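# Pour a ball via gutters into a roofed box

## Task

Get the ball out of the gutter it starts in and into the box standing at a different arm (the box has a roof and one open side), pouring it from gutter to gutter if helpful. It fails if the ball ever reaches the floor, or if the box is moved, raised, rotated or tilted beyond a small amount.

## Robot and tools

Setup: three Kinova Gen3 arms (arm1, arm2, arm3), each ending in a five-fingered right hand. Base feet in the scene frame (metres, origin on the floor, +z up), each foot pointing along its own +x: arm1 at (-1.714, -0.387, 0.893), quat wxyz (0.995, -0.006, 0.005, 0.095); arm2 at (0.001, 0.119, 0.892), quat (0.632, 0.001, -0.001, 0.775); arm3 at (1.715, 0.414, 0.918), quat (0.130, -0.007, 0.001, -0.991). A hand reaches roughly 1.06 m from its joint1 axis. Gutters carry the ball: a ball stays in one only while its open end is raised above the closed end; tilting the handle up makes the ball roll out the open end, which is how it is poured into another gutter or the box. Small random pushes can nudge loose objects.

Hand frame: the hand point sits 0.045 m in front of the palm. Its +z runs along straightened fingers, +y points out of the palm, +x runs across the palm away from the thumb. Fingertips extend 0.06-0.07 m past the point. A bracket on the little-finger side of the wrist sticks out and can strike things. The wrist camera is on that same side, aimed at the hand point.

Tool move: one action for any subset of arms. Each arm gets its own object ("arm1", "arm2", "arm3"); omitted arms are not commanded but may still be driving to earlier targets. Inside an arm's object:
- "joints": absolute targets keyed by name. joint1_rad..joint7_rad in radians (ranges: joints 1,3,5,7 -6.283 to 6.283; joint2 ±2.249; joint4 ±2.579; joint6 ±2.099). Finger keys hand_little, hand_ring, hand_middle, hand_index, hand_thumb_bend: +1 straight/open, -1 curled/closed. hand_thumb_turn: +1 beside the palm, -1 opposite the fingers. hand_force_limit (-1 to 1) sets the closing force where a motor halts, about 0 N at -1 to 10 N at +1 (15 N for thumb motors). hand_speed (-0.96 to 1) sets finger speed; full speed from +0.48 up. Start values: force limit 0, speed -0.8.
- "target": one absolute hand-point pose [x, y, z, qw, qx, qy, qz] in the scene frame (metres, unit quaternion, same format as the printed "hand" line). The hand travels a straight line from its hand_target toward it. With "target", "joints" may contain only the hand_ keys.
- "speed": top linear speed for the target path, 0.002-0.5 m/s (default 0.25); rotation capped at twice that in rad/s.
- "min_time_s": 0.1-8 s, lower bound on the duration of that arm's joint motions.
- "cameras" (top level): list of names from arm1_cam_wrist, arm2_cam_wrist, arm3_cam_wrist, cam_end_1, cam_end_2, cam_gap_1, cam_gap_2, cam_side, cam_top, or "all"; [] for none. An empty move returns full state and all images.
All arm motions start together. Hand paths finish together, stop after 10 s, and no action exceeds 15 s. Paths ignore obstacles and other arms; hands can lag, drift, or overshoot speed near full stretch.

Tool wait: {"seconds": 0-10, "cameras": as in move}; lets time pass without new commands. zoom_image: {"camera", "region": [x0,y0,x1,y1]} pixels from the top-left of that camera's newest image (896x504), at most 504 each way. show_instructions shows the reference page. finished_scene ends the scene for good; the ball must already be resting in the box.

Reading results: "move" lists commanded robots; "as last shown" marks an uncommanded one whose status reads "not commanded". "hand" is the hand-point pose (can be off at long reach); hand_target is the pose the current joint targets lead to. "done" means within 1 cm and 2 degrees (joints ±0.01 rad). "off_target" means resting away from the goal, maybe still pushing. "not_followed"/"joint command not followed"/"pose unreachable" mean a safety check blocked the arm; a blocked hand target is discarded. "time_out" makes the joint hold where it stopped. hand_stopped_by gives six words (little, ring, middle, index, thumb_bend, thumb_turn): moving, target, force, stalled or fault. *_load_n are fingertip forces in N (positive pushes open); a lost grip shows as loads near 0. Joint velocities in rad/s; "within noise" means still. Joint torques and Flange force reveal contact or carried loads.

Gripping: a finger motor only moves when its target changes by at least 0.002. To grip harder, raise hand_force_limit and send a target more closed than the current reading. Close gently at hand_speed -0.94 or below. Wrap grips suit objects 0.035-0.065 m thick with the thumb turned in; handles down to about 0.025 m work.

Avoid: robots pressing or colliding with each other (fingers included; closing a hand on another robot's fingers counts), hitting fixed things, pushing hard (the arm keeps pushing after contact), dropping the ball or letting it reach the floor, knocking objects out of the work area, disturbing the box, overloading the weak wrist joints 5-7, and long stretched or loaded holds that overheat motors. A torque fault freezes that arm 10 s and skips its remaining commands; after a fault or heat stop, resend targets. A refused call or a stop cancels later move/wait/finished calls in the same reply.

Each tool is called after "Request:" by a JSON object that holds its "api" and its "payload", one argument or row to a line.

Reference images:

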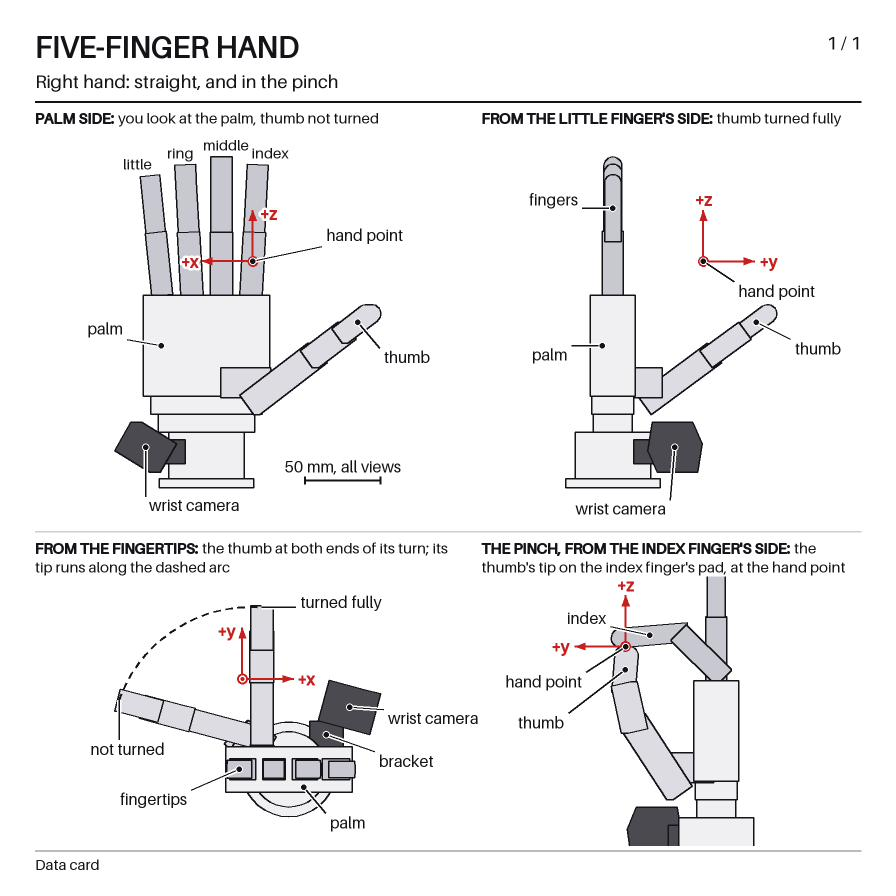

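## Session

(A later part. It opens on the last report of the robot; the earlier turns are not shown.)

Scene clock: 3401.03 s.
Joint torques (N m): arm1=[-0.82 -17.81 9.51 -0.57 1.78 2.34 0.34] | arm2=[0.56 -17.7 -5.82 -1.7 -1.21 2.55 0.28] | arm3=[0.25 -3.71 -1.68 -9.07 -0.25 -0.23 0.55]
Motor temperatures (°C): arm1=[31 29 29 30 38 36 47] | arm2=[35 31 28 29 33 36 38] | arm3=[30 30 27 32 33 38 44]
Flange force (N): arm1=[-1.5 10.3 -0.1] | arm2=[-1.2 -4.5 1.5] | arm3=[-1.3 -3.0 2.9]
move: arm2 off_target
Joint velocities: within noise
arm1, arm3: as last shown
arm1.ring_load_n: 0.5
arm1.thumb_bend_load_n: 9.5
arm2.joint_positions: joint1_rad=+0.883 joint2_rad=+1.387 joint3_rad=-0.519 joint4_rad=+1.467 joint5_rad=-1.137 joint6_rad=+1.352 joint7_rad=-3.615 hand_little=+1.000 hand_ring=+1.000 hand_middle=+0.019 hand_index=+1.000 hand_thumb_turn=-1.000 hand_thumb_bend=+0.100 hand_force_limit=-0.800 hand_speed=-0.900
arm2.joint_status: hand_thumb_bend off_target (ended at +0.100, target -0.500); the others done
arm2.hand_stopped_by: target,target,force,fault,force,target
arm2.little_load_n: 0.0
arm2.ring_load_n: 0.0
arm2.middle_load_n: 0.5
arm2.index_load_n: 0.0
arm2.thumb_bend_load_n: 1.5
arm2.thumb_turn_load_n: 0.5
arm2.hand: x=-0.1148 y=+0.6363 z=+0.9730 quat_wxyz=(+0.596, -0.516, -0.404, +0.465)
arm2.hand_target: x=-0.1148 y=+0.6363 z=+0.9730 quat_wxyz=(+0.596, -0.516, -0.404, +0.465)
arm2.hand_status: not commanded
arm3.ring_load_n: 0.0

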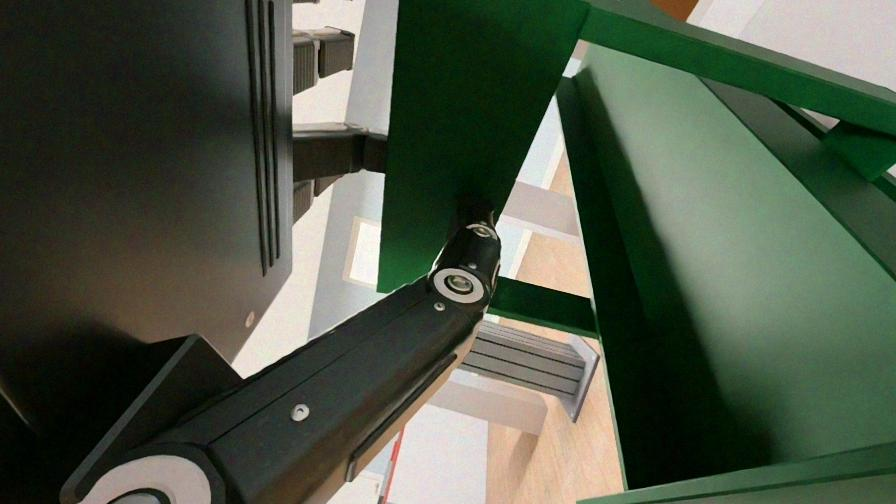

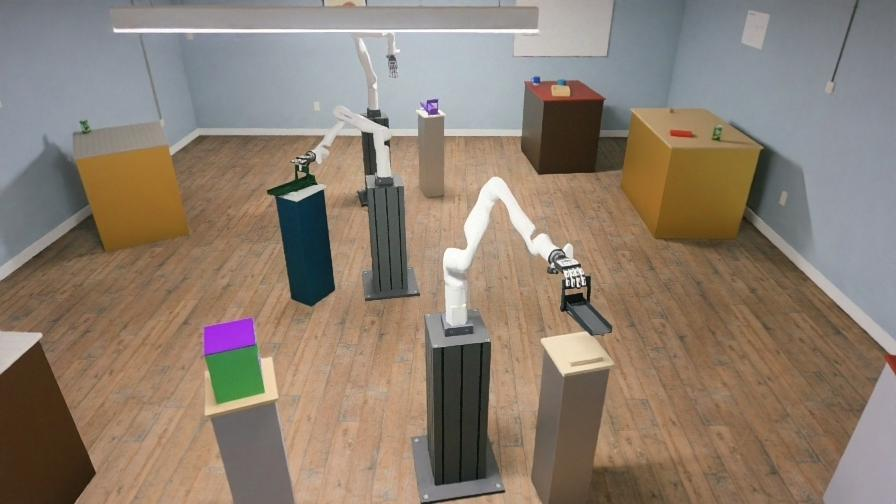

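Request:
{"api": "move", "payload": {
  "arm2": {"joints": {"hand_middle": -0.6, "hand_force_limit": -0.3, "hand_speed": -0.94}},
  "cameras": ["arm2_cam_wrist"]
}}

Scene clock: 3450.93 s.
Joint torques (N m): arm1=[-0.81 -17.74 9.59 -0.62 1.76 2.34 0.34] | arm2=[1.26 -16.64 -4.12 -1.94 -0.59 1.67 0.29] | arm3=[0.2 -3.77 -1.63 -9.04 -0.27 -0.16 0.54]
Motor temperatures (°C): arm1=[31 29 28 30 38 36 47] | arm2=[35 31 28 29 33 36 38] | arm3=[30 30 27 32 33 38 44]
Flange force (N): arm1=[-1.3 10.2 -0.1] | arm2=[-1.3 -7.6 3.5] | arm3=[-1.5 -3.0 3.1]
move: arm2 off_target
Joint velocities: within noise
arm1, arm3: as last shown
arm1.ring_load_n: 0.0
arm1.middle_load_n: 0.5
arm2.joint_positions: joint1_rad=+0.883 joint2_rad=+1.387 joint3_rad=-0.519 joint4_rad=+1.467 joint5_rad=-1.137 joint6_rad=+1.352 joint7_rad=-3.615 hand_little=+1.000 hand_ring=+1.000 hand_middle=-0.008 hand_index=+1.000 hand_thumb_turn=-1.000 hand_thumb_bend=+0.100 hand_force_limit=-0.300 hand_speed=-0.940
arm2.joint_status: hand_middle off_target (ended at -0.008, target -0.600); the others done
arm2.hand_stopped_by: target,target,force,fault,force,target
arm2.little_load_n: -0.5
arm2.ring_load_n: -0.5
arm2.middle_load_n: 4.0
arm2.index_load_n: 0.0
arm2.thumb_bend_load_n: 2.5
arm2.thumb_turn_load_n: 0.5
arm2.hand: x=-0.1148 y=+0.6363 z=+0.9730 quat_wxyz=(+0.596, -0.516, -0.404, +0.465)
arm2.hand_target: x=-0.1148 y=+0.6363 z=+0.9730 quat_wxyz=(+0.596, -0.516, -0.404, +0.465)
arm2.hand_status: not commanded

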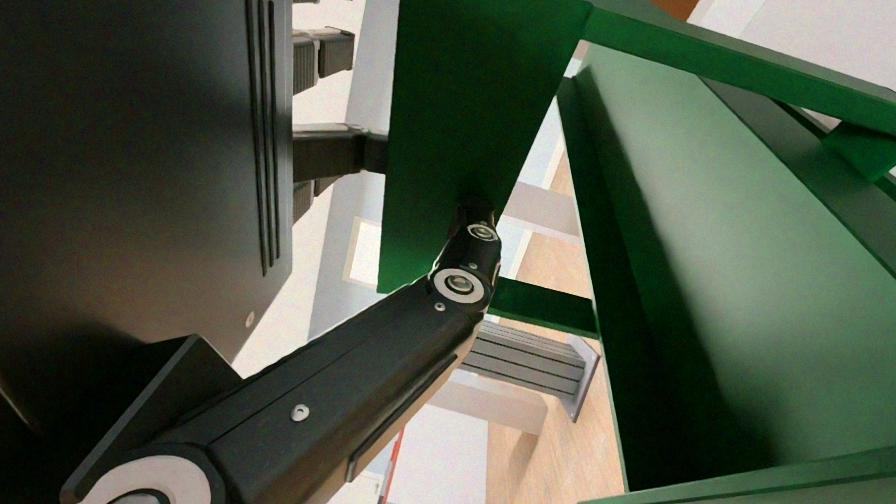

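Request:
{"api": "move", "payload": {
  "arm2": {"joints": {"hand_thumb_bend": -0.6, "hand_force_limit": 0.3, "hand_speed": -0.94}}
}}

Request:
{"api": "move", "payload": {
  "arm2": {"joints": {"hand_ring": -0.6, "hand_force_limit": -0.85, "hand_speed": -0.94}}
}}

Request:
{"api": "move", "payload": {
  "arm2": {"joints": {"hand_little": -0.6, "hand_force_limit": -0.93, "hand_speed": -0.94}},
  "cameras": ["arm2_cam_wrist", "cam_end_1"]
}}

Scene clock: 3459.23 s.
Joint torques (N m): arm1=[-0.76 -17.76 9.61 -0.62 1.78 2.36 0.31] | arm2=[0.56 -17.5 -5.73 -1.89 -1.19 2.43 0.35] | arm3=[0.22 -3.78 -1.65 -9.11 -0.25 -0.18 0.58]
Motor temperatures (°C): arm1=[31 29 28 30 38 36 47] | arm2=[35 31 28 29 33 36 38] | arm3=[30 30 27 32 33 38 44]
Flange force (N): arm1=[-1.3 10.2 -0.3] | arm2=[-1.7 -5.3 1.5] | arm3=[-1.4 -2.9 3.2]
move: arm2 off_target
Joint velocities: within noise
arm1, arm3: as last shown
arm1.middle_load_n: 1.0
arm2.joint_positions: joint1_rad=+0.883 joint2_rad=+1.387 joint3_rad=-0.519 joint4_rad=+1.467 joint5_rad=-1.137 joint6_rad=+1.352 joint7_rad=-3.615 hand_little=+1.000 hand_ring=+1.000 hand_middle=-0.008 hand_index=+1.000 hand_thumb_turn=-1.000 hand_thumb_bend=+0.060 hand_force_limit=+0.300 hand_speed=-0.940
arm2.joint_status: hand_thumb_bend off_target (ended at +0.060, target -0.600); the others done
arm2.hand_stopped_by: target,target,force,fault,force,target
arm2.little_load_n: 0.0
arm2.ring_load_n: 0.0
arm2.middle_load_n: 5.0
arm2.index_load_n: 0.0
arm2.thumb_bend_load_n: 9.0
arm2.thumb_turn_load_n: 2.5
arm2.hand: x=-0.1148 y=+0.6363 z=+0.9730 quat_wxyz=(+0.596, -0.516, -0.404, +0.465)
arm2.hand_target: x=-0.1148 y=+0.6363 z=+0.9730 quat_wxyz=(+0.596, -0.516, -0.404, +0.465)
arm2.hand_status: not commanded
pictures: none

Scene clock: 3466.27 s.
Joint torques (N m): arm1=[-0.84 -17.74 9.55 -0.56 1.79 2.34 0.35] | arm2=[0.88 -17.54 -5.41 -1.89 -1.17 2.38 0.31] | arm3=[0.25 -3.79 -1.66 -9.01 -0.28 -0.22 0.57]
Motor temperatures (°C): arm1=[31 29 28 30 38 36 47] | arm2=[35 31 28 29 33 36 38] | arm3=[30 30 27 32 33 38 44]
Flange force (N): arm1=[-1.5 10.3 -0.2] | arm2=[-1.4 -5.1 2.2] | arm3=[-1.6 -3.0 2.7]
move: arm2 off_target
Joint velocities: within noise
arm1: as last shown
arm2.joint_positions: joint1_rad=+0.883 joint2_rad=+1.387 joint3_rad=-0.519 joint4_rad=+1.467 joint5_rad=-1.137 joint6_rad=+1.352 joint7_rad=-3.615 hand_little=+1.000 hand_ring=-0.128 hand_middle=-0.008 hand_index=+1.000 hand_thumb_turn=-1.000 hand_thumb_bend=+0.060 hand_force_limit=-0.850 hand_speed=-0.940
arm2.joint_status: hand_ring off_target (ended at -0.128, target -0.600); the others done
arm2.hand_stopped_by: target,force,force,fault,force,target
arm2.little_load_n: 0.0
arm2.ring_load_n: 1.5
arm2.middle_load_n: 5.0
arm2.index_load_n: 0.0
arm2.thumb_bend_load_n: 9.5
arm2.thumb_turn_load_n: 2.5
arm2.hand: x=-0.1148 y=+0.6363 z=+0.9730 quat_wxyz=(+0.596, -0.516, -0.404, +0.465)
arm2.hand_target: x=-0.1148 y=+0.6363 z=+0.9730 quat_wxyz=(+0.596, -0.516, -0.404, +0.465)
arm2.hand_status: not commanded
arm3.joint_positions: joint1_rad=-1.450 joint2_rad=-0.300 joint3_rad=+0.000 joint4_rad=+1.900 joint5_rad=+0.000 joint6_rad=+1.500 joint7_rad=-1.570 hand_little=+1.000 hand_ring=+1.000 hand_middle=+1.000 hand_index=+1.000 hand_thumb_turn=-1.000 hand_thumb_bend=+1.000 hand_force_limit=+0.000 hand_speed=-0.500
arm3.joint_status: not commanded
arm3.hand_stopped_by: target,target,target,target,target,target
arm3.little_load_n: 0.0
arm3.ring_load_n: 0.0
arm3.middle_load_n: 0.0
arm3.index_load_n: 0.0
arm3.thumb_bend_load_n: -0.5
arm3.thumb_turn_load_n: 0.0
arm3.hand: x=+1.7873 y=+0.1868 z=+1.2739 quat_wxyz=(-0.010, -0.655, -0.755, +0.018)
arm3.hand_target: x=+1.7873 y=+0.1868 z=+1.2739 quat_wxyz=(-0.010, -0.655, -0.755, +0.018)
arm3.hand_status: not commanded
pictures: none

Scene clock: 3473.97 s.
Joint torques (N m): arm1=[-0.76 -17.74 9.53 -0.57 1.78 2.34 0.32] | arm2=[0.91 -17.52 -5.41 -1.97 -1.18 2.38 0.35] | arm3=[0.26 -3.77 -1.62 -9.02 -0.24 -0.2 0.59]
Motor temperatures (°C): arm1=[31 29 28 30 38 36 47] | arm2=[35 31 28 29 33 36 38] | arm3=[30 30 27 32 33 38 44]
Flange force (N): arm1=[-1.4 10.1 -0.3] | arm2=[-1.6 -5.3 2.2] | arm3=[-1.5 -2.7 2.9]
move: arm2 off_target
Joint velocities: within noise
arm1, arm3: as last shown
arm2.joint_positions: joint1_rad=+0.883 joint2_rad=+1.387 joint3_rad=-0.519 joint4_rad=+1.467 joint5_rad=-1.137 joint6_rad=+1.352 joint7_rad=-3.615 hand_little=-0.241 hand_ring=-0.128 hand_middle=-0.008 hand_index=+1.000 hand_thumb_turn=-1.000 hand_thumb_bend=+0.060 hand_force_limit=-0.930 hand_speed=-0.940
arm2.joint_status: hand_little off_target (ended at -0.241, target -0.600); the others done
arm2.hand_stopped_by: force,force,force,fault,force,target
arm2.little_load_n: 0.5
arm2.ring_load_n: 1.5
arm2.middle_load_n: 5.0
arm2.index_load_n: 0.0
arm2.thumb_bend_load_n: 9.5
arm2.thumb_turn_load_n: 2.5
arm2.hand: x=-0.1148 y=+0.6363 z=+0.9730 quat_wxyz=(+0.596, -0.516, -0.404, +0.465)
arm2.hand_target: x=-0.1148 y=+0.6363 z=+0.9730 quat_wxyz=(+0.596, -0.516, -0.404, +0.465)
arm2.hand_status: not commanded
arm3.thumb_bend_load_n: 0.0

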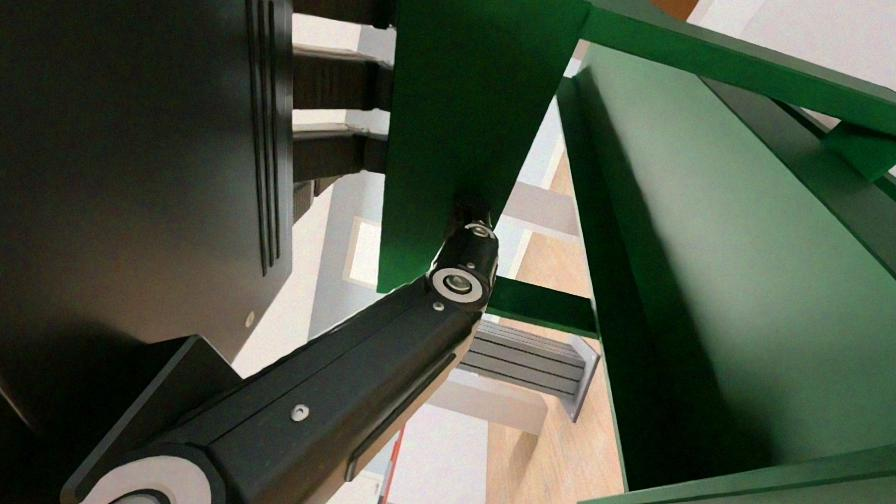

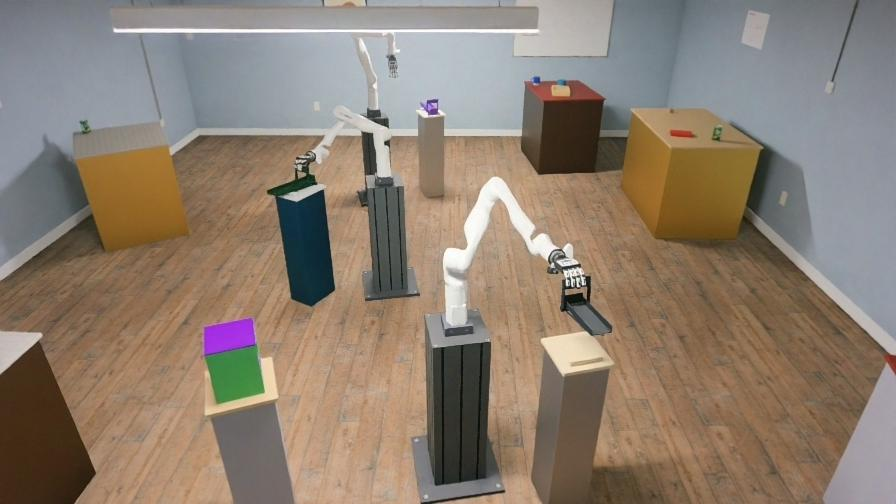

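Request:
{"api": "move", "payload": {
  "arm2": {"target": [-0.1148, 0.6363, 0.985, 0.5956, -0.5162, -0.4037, 0.4649], "speed": 0.02},
  "cameras": ["arm2_cam_wrist", "cam_end_1", "cam_side"]
}}

Scene clock: 3493.37 s.
Joint torques (N m): arm1=[-0.86 -17.77 9.54 -0.56 1.8 2.38 0.31] | arm2=[0.64 -18.41 -6.7 -1.75 -1.55 3.27 0.26] | arm3=[0.21 -3.82 -1.62 -9.1 -0.28 -0.2 0.57]
Motor temperatures (°C): arm1=[31 29 28 30 38 36 47] | arm2=[35 31 28 29 33 36 38] | arm3=[30 30 27 32 33 38 44]
Flange force (N): arm1=[-1.6 10.3 -0.1] | arm2=[-1.1 -2.2 1.5] | arm3=[-1.5 -2.8 3.1]
move: arm2 done
Joint velocities: within noise
arm1.joint_positions: joint1_rad=+0.593 joint2_rad=+1.194 joint3_rad=+0.884 joint4_rad=+1.922 joint5_rad=+0.933 joint6_rad=+1.111 joint7_rad=-2.562 hand_little=-0.081 hand_ring=-0.045 hand_middle=-0.024 hand_index=+0.003 hand_thumb_turn=-1.000 hand_thumb_bend=+0.034 hand_force_limit=+0.200 hand_speed=-0.940
arm1.joint_status: not commanded
arm1.hand_stopped_by: force,force,force,force,force,target
arm1.little_load_n: 2.0
arm1.ring_load_n: 0.0
arm1.middle_load_n: 1.0
arm1.index_load_n: 2.0
arm1.thumb_bend_load_n: 9.5
arm1.thumb_turn_load_n: 1.0
arm1.hand: x=-1.7850 y=-0.8770 z=+1.1200 quat_wxyz=(+0.449, -0.390, -0.521, +0.612)
arm1.hand_target: x=-1.7850 y=-0.8770 z=+1.1200 quat_wxyz=(+0.449, -0.390, -0.521, +0.612)
arm1.hand_status: not commanded
arm2.joint_positions: joint1_rad=+0.887 joint2_rad=+1.362 joint3_rad=-0.525 joint4_rad=+1.484 joint5_rad=-1.144 joint6_rad=+1.349 joint7_rad=-3.624 hand_little=-0.241 hand_ring=-0.128 hand_middle=-0.008 hand_index=+1.000 hand_thumb_turn=-1.000 hand_thumb_bend=+0.060 hand_force_limit=-0.930 hand_speed=-0.940
arm2.joint_status: not commanded
arm2.hand_stopped_by: force,force,force,fault,force,target
arm2.little_load_n: 0.5
arm2.ring_load_n: 1.0
arm2.middle_load_n: 4.5
arm2.index_load_n: 0.0
arm2.thumb_bend_load_n: 10.0
arm2.thumb_turn_load_n: 2.5
arm2.hand: x=-0.1148 y=+0.6363 z=+0.9850 quat_wxyz=(+0.596, -0.516, -0.404, +0.465)
arm2.hand_target: x=-0.1148 y=+0.6363 z=+0.9850 quat_wxyz=(+0.596, -0.516, -0.404, +0.465)
arm2.hand_status: done (0.000 m and 0.0 deg from the pose sent, 0.012 m and 0.0 deg at the start)
arm3: as last shown

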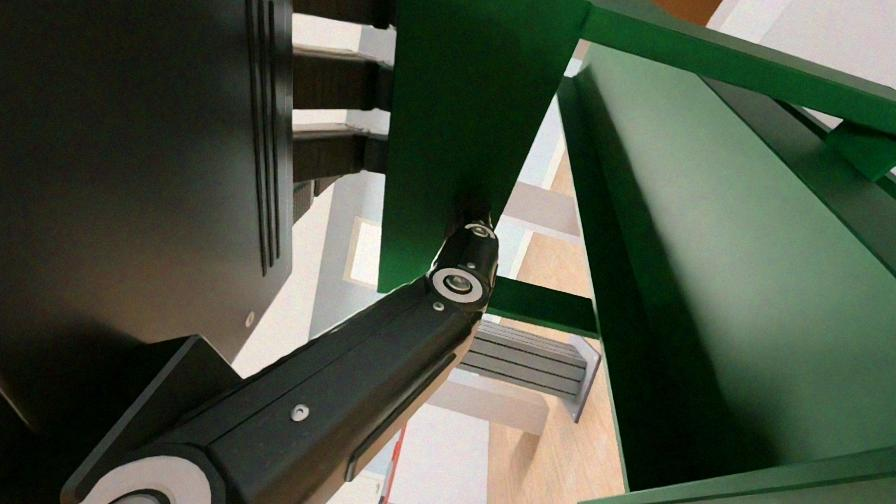

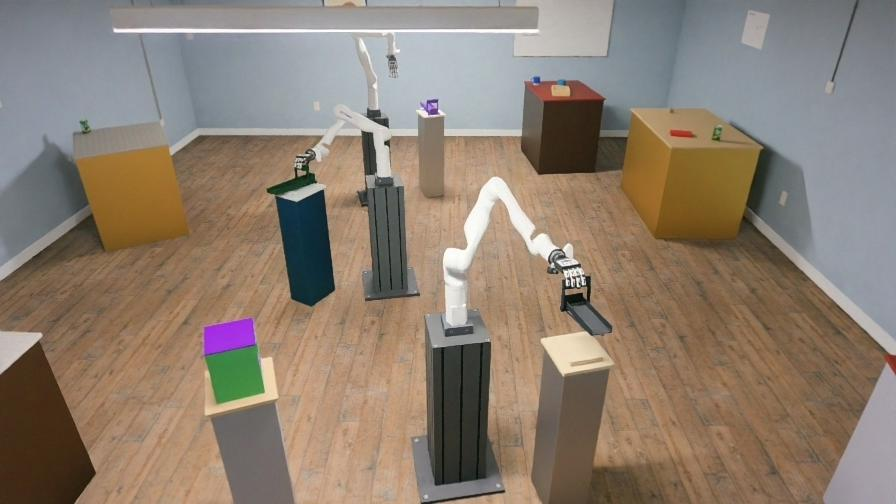

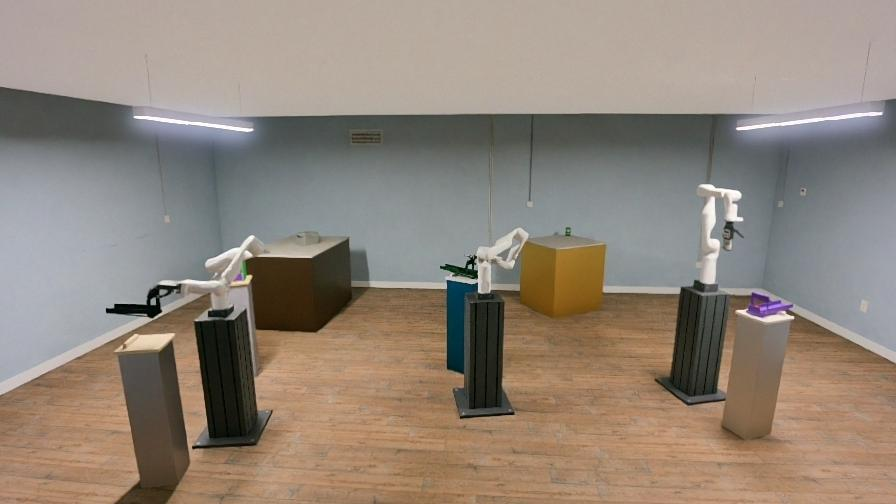

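Request:
{"api": "move", "payload": {
  "arm2": {"target": [-0.1148, 0.6363, 1.12, 0.5956, -0.5162, -0.4037, 0.4649], "speed": 0.06},
  "cameras": ["arm2_cam_wrist", "cam_end_1", "cam_side"]
}}

Request:
{"api": "zoom_image", "payload": {
  "camera": "cam_end_1",
  "region": [250, 120, 370, 220]
}}

Request:
{"api": "zoom_image", "payload": {
  "camera": "cam_side",
  "region": [420, 220, 540, 320]
}}

Scene clock: 3504.40 s.
Joint torques (N m): arm1=[-0.77 -17.73 9.54 -0.58 1.79 2.34 0.34] | arm2=[0.63 -17.36 -6.56 -3.64 -1.98 3.05 0.27] | arm3=[0.21 -3.76 -1.59 -9.06 -0.27 -0.19 0.57]
Motor temperatures (°C): arm1=[31 29 28 30 38 36 47] | arm2=[35 31 28 29 33 36 38] | arm3=[30 30 27 32 33 38 44]
Flange force (N): arm1=[-1.4 10.1 -0.3] | arm2=[-1.7 -1.8 1.7] | arm3=[-1.4 -2.7 3.0]
move: arm2 done
Joint velocities: within noise
arm1, arm3: as last shown
arm2.joint_positions: joint1_rad=+0.925 joint2_rad=+1.084 joint3_rad=-0.592 joint4_rad=+1.594 joint5_rad=-1.224 joint6_rad=+1.350 joint7_rad=-3.783 hand_little=-0.241 hand_ring=-0.128 hand_middle=-0.008 hand_index=+1.000 hand_thumb_turn=-1.000 hand_thumb_bend=+0.060 hand_force_limit=-0.930 hand_speed=-0.940
arm2.joint_status: not commanded
arm2.hand_stopped_by: force,force,force,fault,force,target
arm2.little_load_n: 0.5
arm2.ring_load_n: 1.0
arm2.middle_load_n: 4.5
arm2.index_load_n: 0.0
arm2.thumb_bend_load_n: 10.0
arm2.thumb_turn_load_n: 2.5
arm2.hand: x=-0.1148 y=+0.6363 z=+1.1200 quat_wxyz=(+0.596, -0.516, -0.404, +0.465)
arm2.hand_target: x=-0.1148 y=+0.6363 z=+1.1200 quat_wxyz=(+0.596, -0.516, -0.404, +0.465)
arm2.hand_status: done (0.000 m and 0.0 deg from the pose sent, 0.135 m and 0.0 deg at the start)

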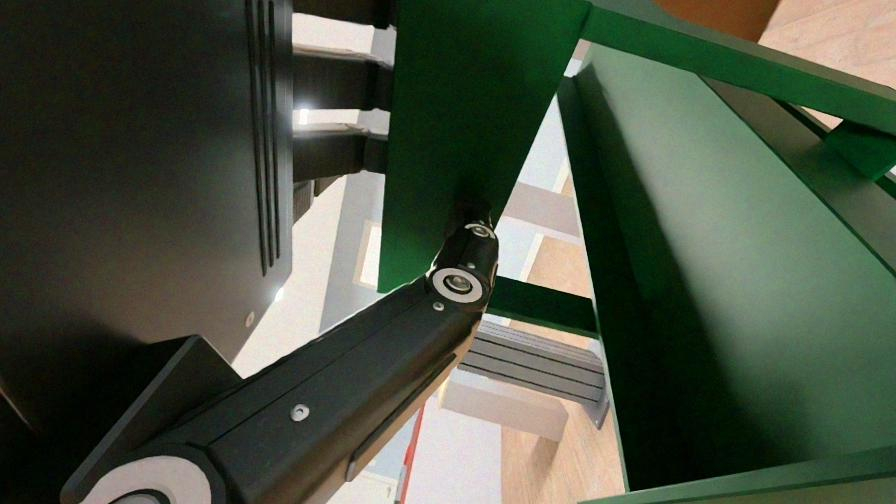

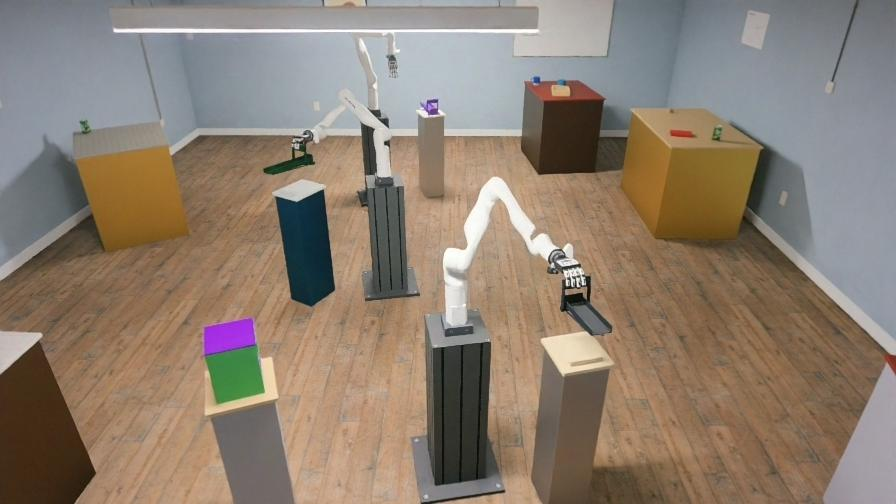

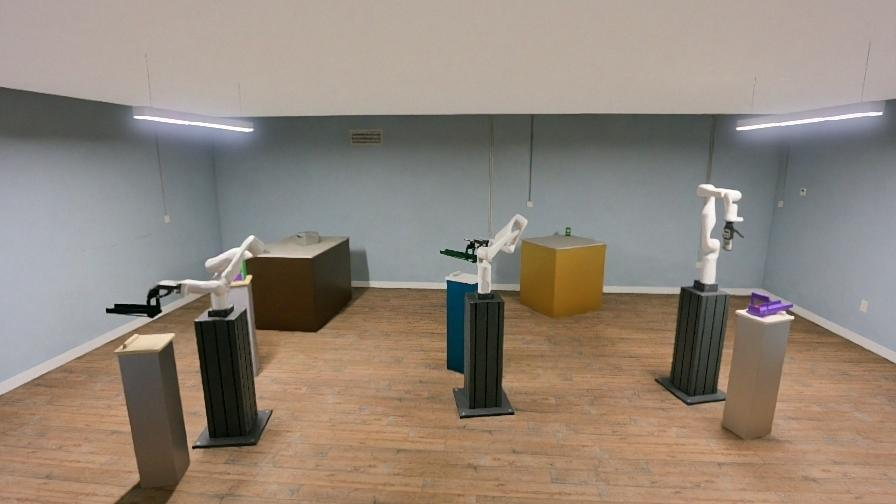

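Scaled by 4.200 from the camera's image (finer frame: 1280x720).

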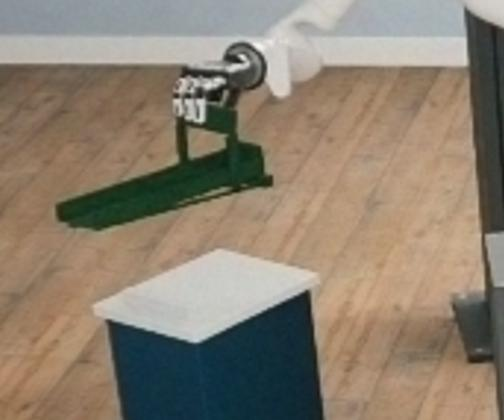

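Scaled by 4.200 from the camera's image (finer frame: 1280x720).

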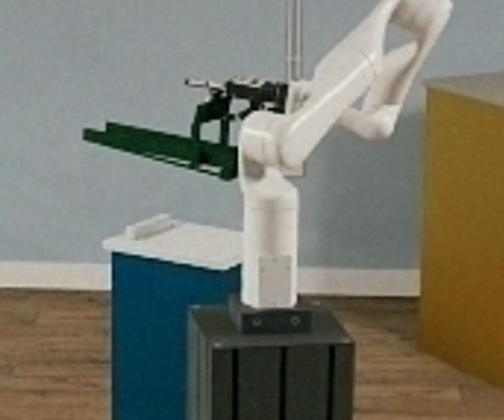

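Request:
{"api": "move", "payload": {
  "arm3": {"joints": {"joint1_rad": -0.671, "joint2_rad": 1.4435, "joint3_rad": -0.84, "joint4_rad": 0.802, "joint5_rad": -0.6975, "joint6_rad": 1.803, "joint7_rad": -4.334, "hand_thumb_bend": 0.4}, "min_time_s": 5},
  "cameras": ["arm3_cam_wrist", "cam_side", "cam_end_2"]
}}

Scene clock: 3695.30 s.
Joint torques (N m): arm1=[-0.79 -17.72 9.56 -0.57 1.78 2.35 0.36] | arm2=[0.63 -17.35 -6.5 -3.71 -2.03 3.03 0.23] | arm3=[0.39 -25.15 -7.41 -4.11 -2.49 0.95 0.53]
Motor temperatures (°C): arm1=[31 29 28 30 38 36 47] | arm2=[35 32 28 29 33 36 38] | arm3=[30 30 27 32 33 38 44]
Flange force (N): arm1=[-1.4 10.2 -0.2] | arm2=[-2.0 -1.8 1.7] | arm3=[0.9 3.6 -1.3]
move: arm3 done
Joint velocities: within noise
arm1, arm2: as last shown
arm3.joint_positions: joint1_rad=-0.671 joint2_rad=+1.444 joint3_rad=-0.840 joint4_rad=+0.802 joint5_rad=-0.698 joint6_rad=+1.803 joint7_rad=-4.334 hand_little=+1.000 hand_ring=+1.000 hand_middle=+1.000 hand_index=+1.000 hand_thumb_turn=-1.000 hand_thumb_bend=+0.400 hand_force_limit=+0.000 hand_speed=-0.500
arm3.joint_status: all done
arm3.hand_stopped_by: target,target,target,target,target,target
arm3.little_load_n: 0.0
arm3.ring_load_n: 0.0
arm3.middle_load_n: 0.0
arm3.index_load_n: 0.0
arm3.thumb_bend_load_n: 0.0
arm3.thumb_turn_load_n: 0.0
arm3.hand: x=+1.7628 y=-0.1126 z=+1.1088 quat_wxyz=(+0.575, -0.506, +0.426, -0.482)
arm3.hand_target: x=+1.7628 y=-0.1126 z=+1.1088 quat_wxyz=(+0.575, -0.506, +0.426, -0.482)
arm3.hand_status: not commanded
pictures: arm3_cam_wrist, cam_end_2, cam_side

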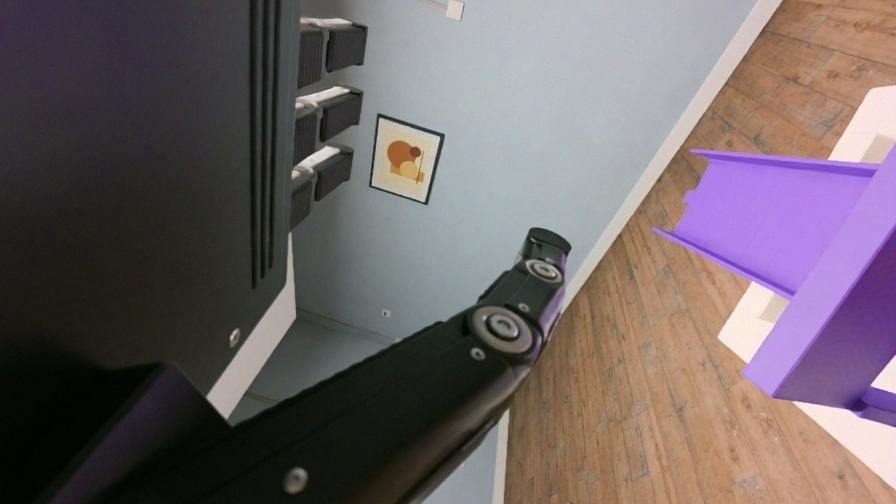

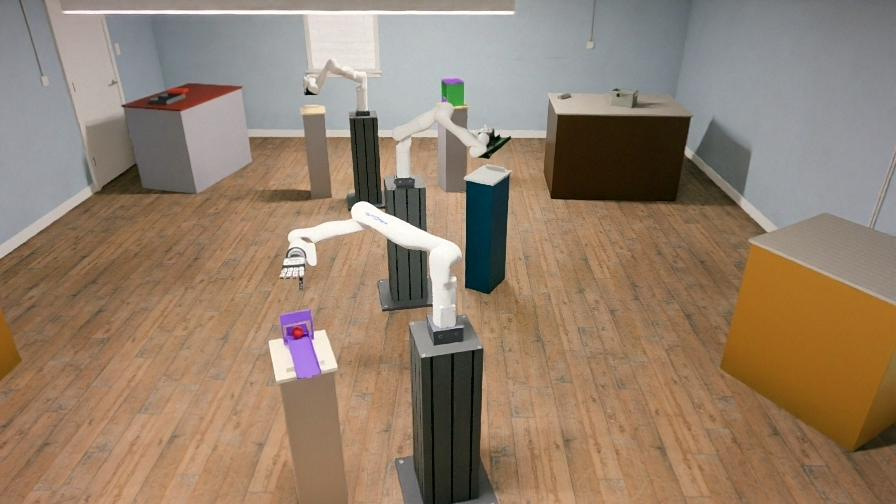

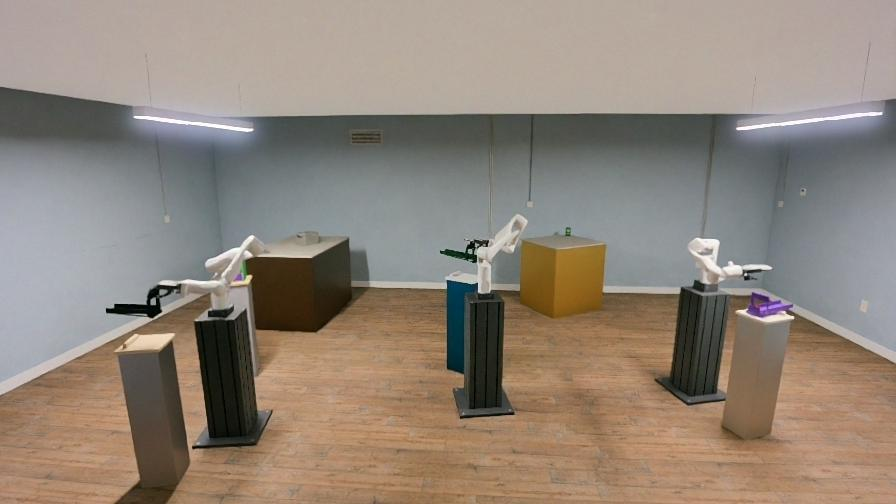

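Request:
{"api": "move", "payload": {
  "arm3": {"target": [1.7625, -0.1275, 1.06, 0.5834, -0.4966, 0.4215, -0.4852], "speed": 0.08},
  "cameras": ["arm3_cam_wrist", "cam_side", "cam_end_2"]
}}

Request:
{"api": "zoom_image", "payload": {
  "camera": "arm3_cam_wrist",
  "region": [392, 0, 896, 504]
}}

Request:
{"api": "zoom_image", "payload": {
  "camera": "cam_side",
  "region": [700, 230, 820, 350]
}}

Request:
{"api": "zoom_image", "payload": {
  "camera": "cam_end_2",
  "region": [220, 200, 420, 400]
}}

Scene clock: 3720.00 s.
Joint torques (N m): arm1=[-0.78 -17.75 9.55 -0.58 1.79 2.36 0.34] | arm2=[0.69 -17.32 -6.55 -3.65 -2.02 3.01 0.31] | arm3=[0.52 -25.92 -6.74 -3.96 -2.51 0.93 0.5]
Motor temperatures (°C): arm1=[31 29 28 30 38 36 47] | arm2=[35 32 28 29 33 36 38] | arm3=[30 30 27 32 33 38 44]
Flange force (N): arm1=[-1.4 10.2 -0.2] | arm2=[-1.6 -2.0 1.6] | arm3=[0.9 3.7 -1.3]
move: arm3 done
Joint velocities: within noise
arm1, arm2: as last shown
arm3.joint_positions: joint1_rad=-0.733 joint2_rad=+1.573 joint3_rad=-0.830 joint4_rad=+0.627 joint5_rad=-0.690 joint6_rad=+1.873 joint7_rad=-4.340 hand_little=+1.000 hand_ring=+1.000 hand_middle=+1.000 hand_index=+1.000 hand_thumb_turn=-1.000 hand_thumb_bend=+0.400 hand_force_limit=+0.000 hand_speed=-0.500
arm3.joint_status: not commanded
arm3.hand_stopped_by: target,target,target,target,target,target
arm3.little_load_n: 0.0
arm3.ring_load_n: 0.0
arm3.middle_load_n: -0.5
arm3.index_load_n: 0.0
arm3.thumb_bend_load_n: 0.0
arm3.thumb_turn_load_n: 0.0
arm3.hand: x=+1.7625 y=-0.1275 z=+1.0600 quat_wxyz=(+0.583, -0.497, +0.421, -0.485)
arm3.hand_target: x=+1.7625 y=-0.1275 z=+1.0600 quat_wxyz=(+0.583, -0.497, +0.421, -0.485)
arm3.hand_status: done (0.000 m and 0.0 deg from the pose sent, 0.051 m and 1.5 deg at the start)
pictures: arm3_cam_wrist, cam_end_2, cam_side

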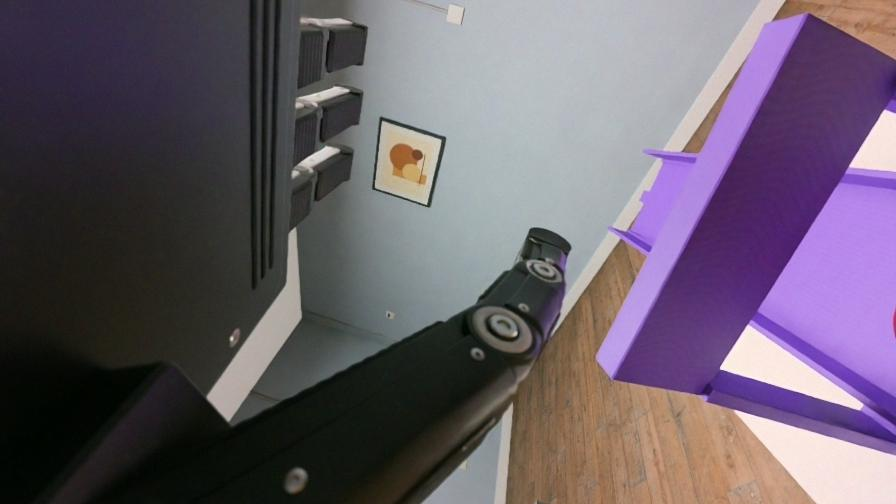

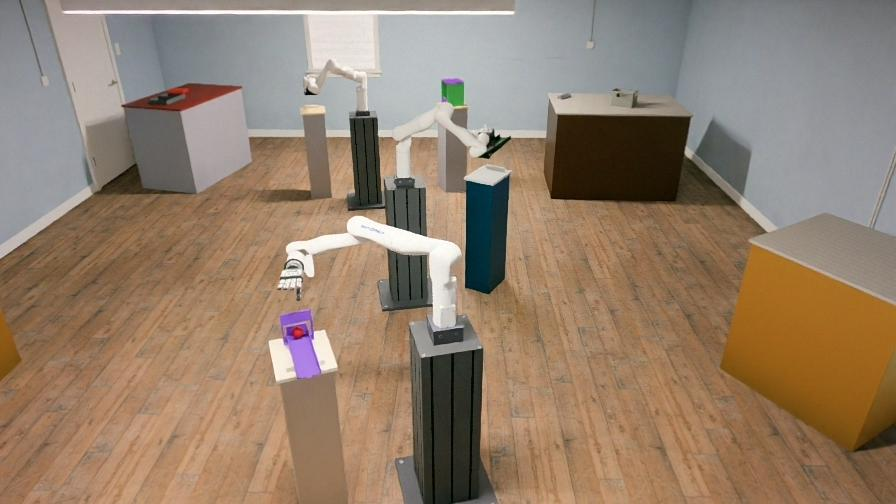

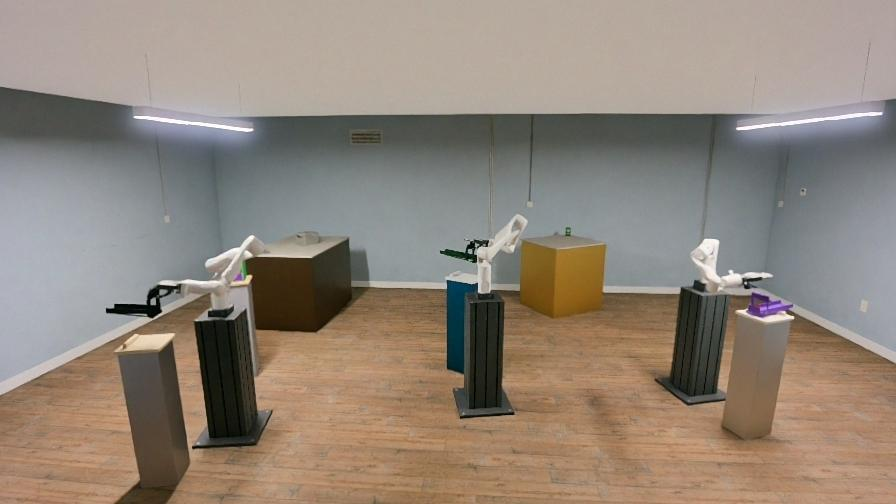

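Scaled by 1.000.

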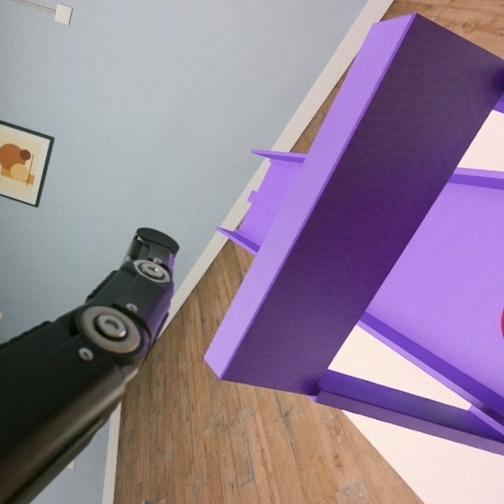

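Scaled by 4.200 from the camera's image (finer frame: 1280x720).

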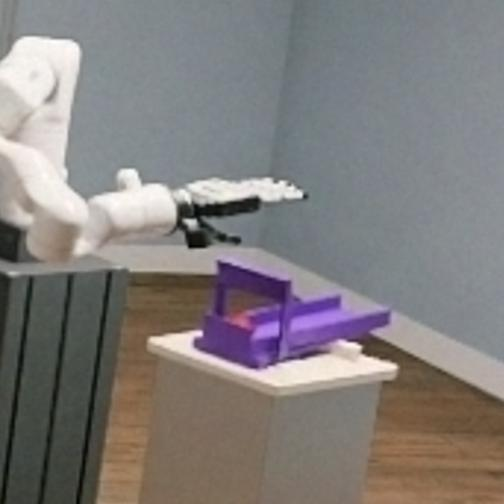

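Scaled by 2.520 from the camera's image (finer frame: 1280x720).

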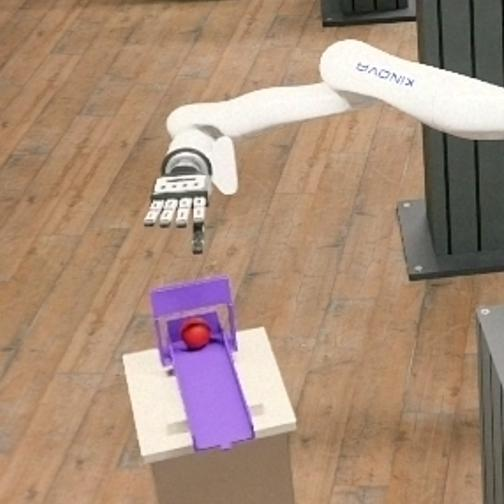

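Request:
{"api": "move", "payload": {
  "arm3": {"target": [1.754, -0.1325, 1.03, 0.5748, -0.4892, 0.4301, -0.4953], "speed": 0.06},
  "cameras": ["arm3_cam_wrist", "cam_side"]
}}

Request:
{"api": "zoom_image", "payload": {
  "camera": "cam_side",
  "region": [720, 250, 800, 330]
}}

Scene clock: 3796.30 s.
Joint torques (N m): arm1=[-0.79 -17.75 9.64 -0.57 1.8 2.32 0.33] | arm2=[0.67 -17.33 -6.52 -3.78 -1.96 3.02 0.25] | arm3=[0.47 -25.92 -6.51 -3.86 -2.38 0.98 0.53]
Motor temperatures (°C): arm1=[31 29 28 30 38 36 47] | arm2=[35 32 28 29 33 36 38] | arm3=[30 31 28 31 33 38 44]
Flange force (N): arm1=[-1.5 10.3 -0.4] | arm2=[-2.2 -1.9 1.9] | arm3=[0.8 3.5 -1.3]
move: arm3 done
Joint velocities: within noise
arm1, arm2: as last shown
arm3.joint_positions: joint1_rad=-0.730 joint2_rad=+1.628 joint3_rad=-0.819 joint4_rad=+0.578 joint5_rad=-0.681 joint6_rad=+1.878 joint7_rad=-4.314 hand_little=+1.000 hand_ring=+1.000 hand_middle=+1.000 hand_index=+1.000 hand_thumb_turn=-1.000 hand_thumb_bend=+0.400 hand_force_limit=+0.000 hand_speed=-0.500
arm3.joint_status: not commanded
arm3.hand_stopped_by: target,target,target,target,target,target
arm3.little_load_n: 0.0
arm3.ring_load_n: 0.0
arm3.middle_load_n: 0.0
arm3.index_load_n: 0.0
arm3.thumb_bend_load_n: 0.0
arm3.thumb_turn_load_n: 0.0
arm3.hand: x=+1.7540 y=-0.1325 z=+1.0300 quat_wxyz=(+0.575, -0.489, +0.430, -0.495)
arm3.hand_target: x=+1.7540 y=-0.1325 z=+1.0300 quat_wxyz=(+0.575, -0.489, +0.430, -0.495)
arm3.hand_status: done (0.000 m and 0.0 deg from the pose sent, 0.032 m and 2.0 deg at the start)

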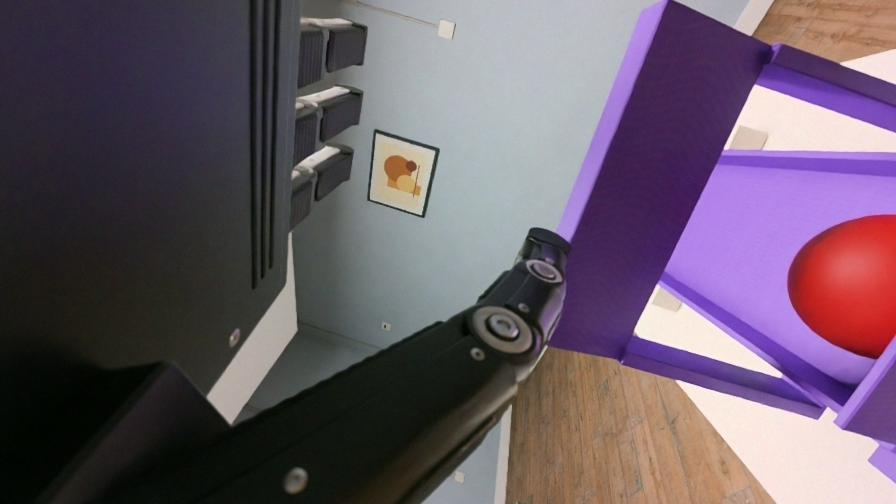

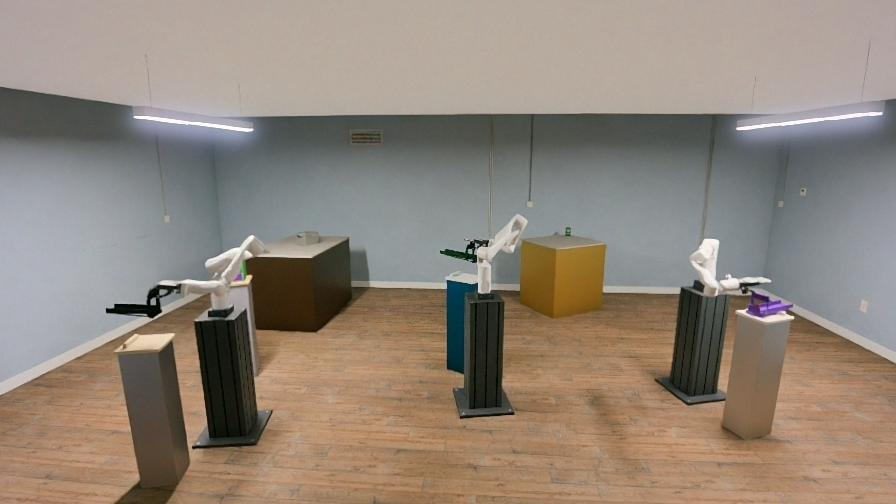

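Scaled by 6.300 from the camera's image (finer frame: 1280x720).

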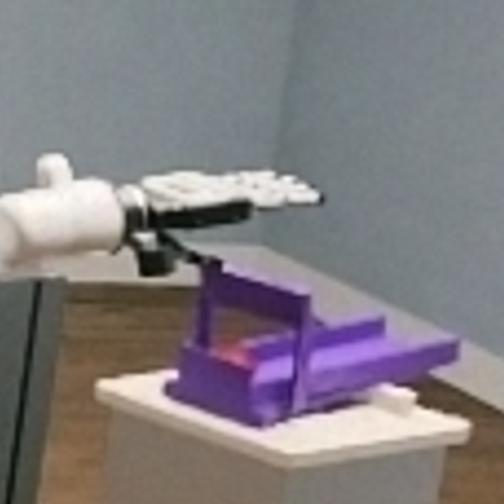

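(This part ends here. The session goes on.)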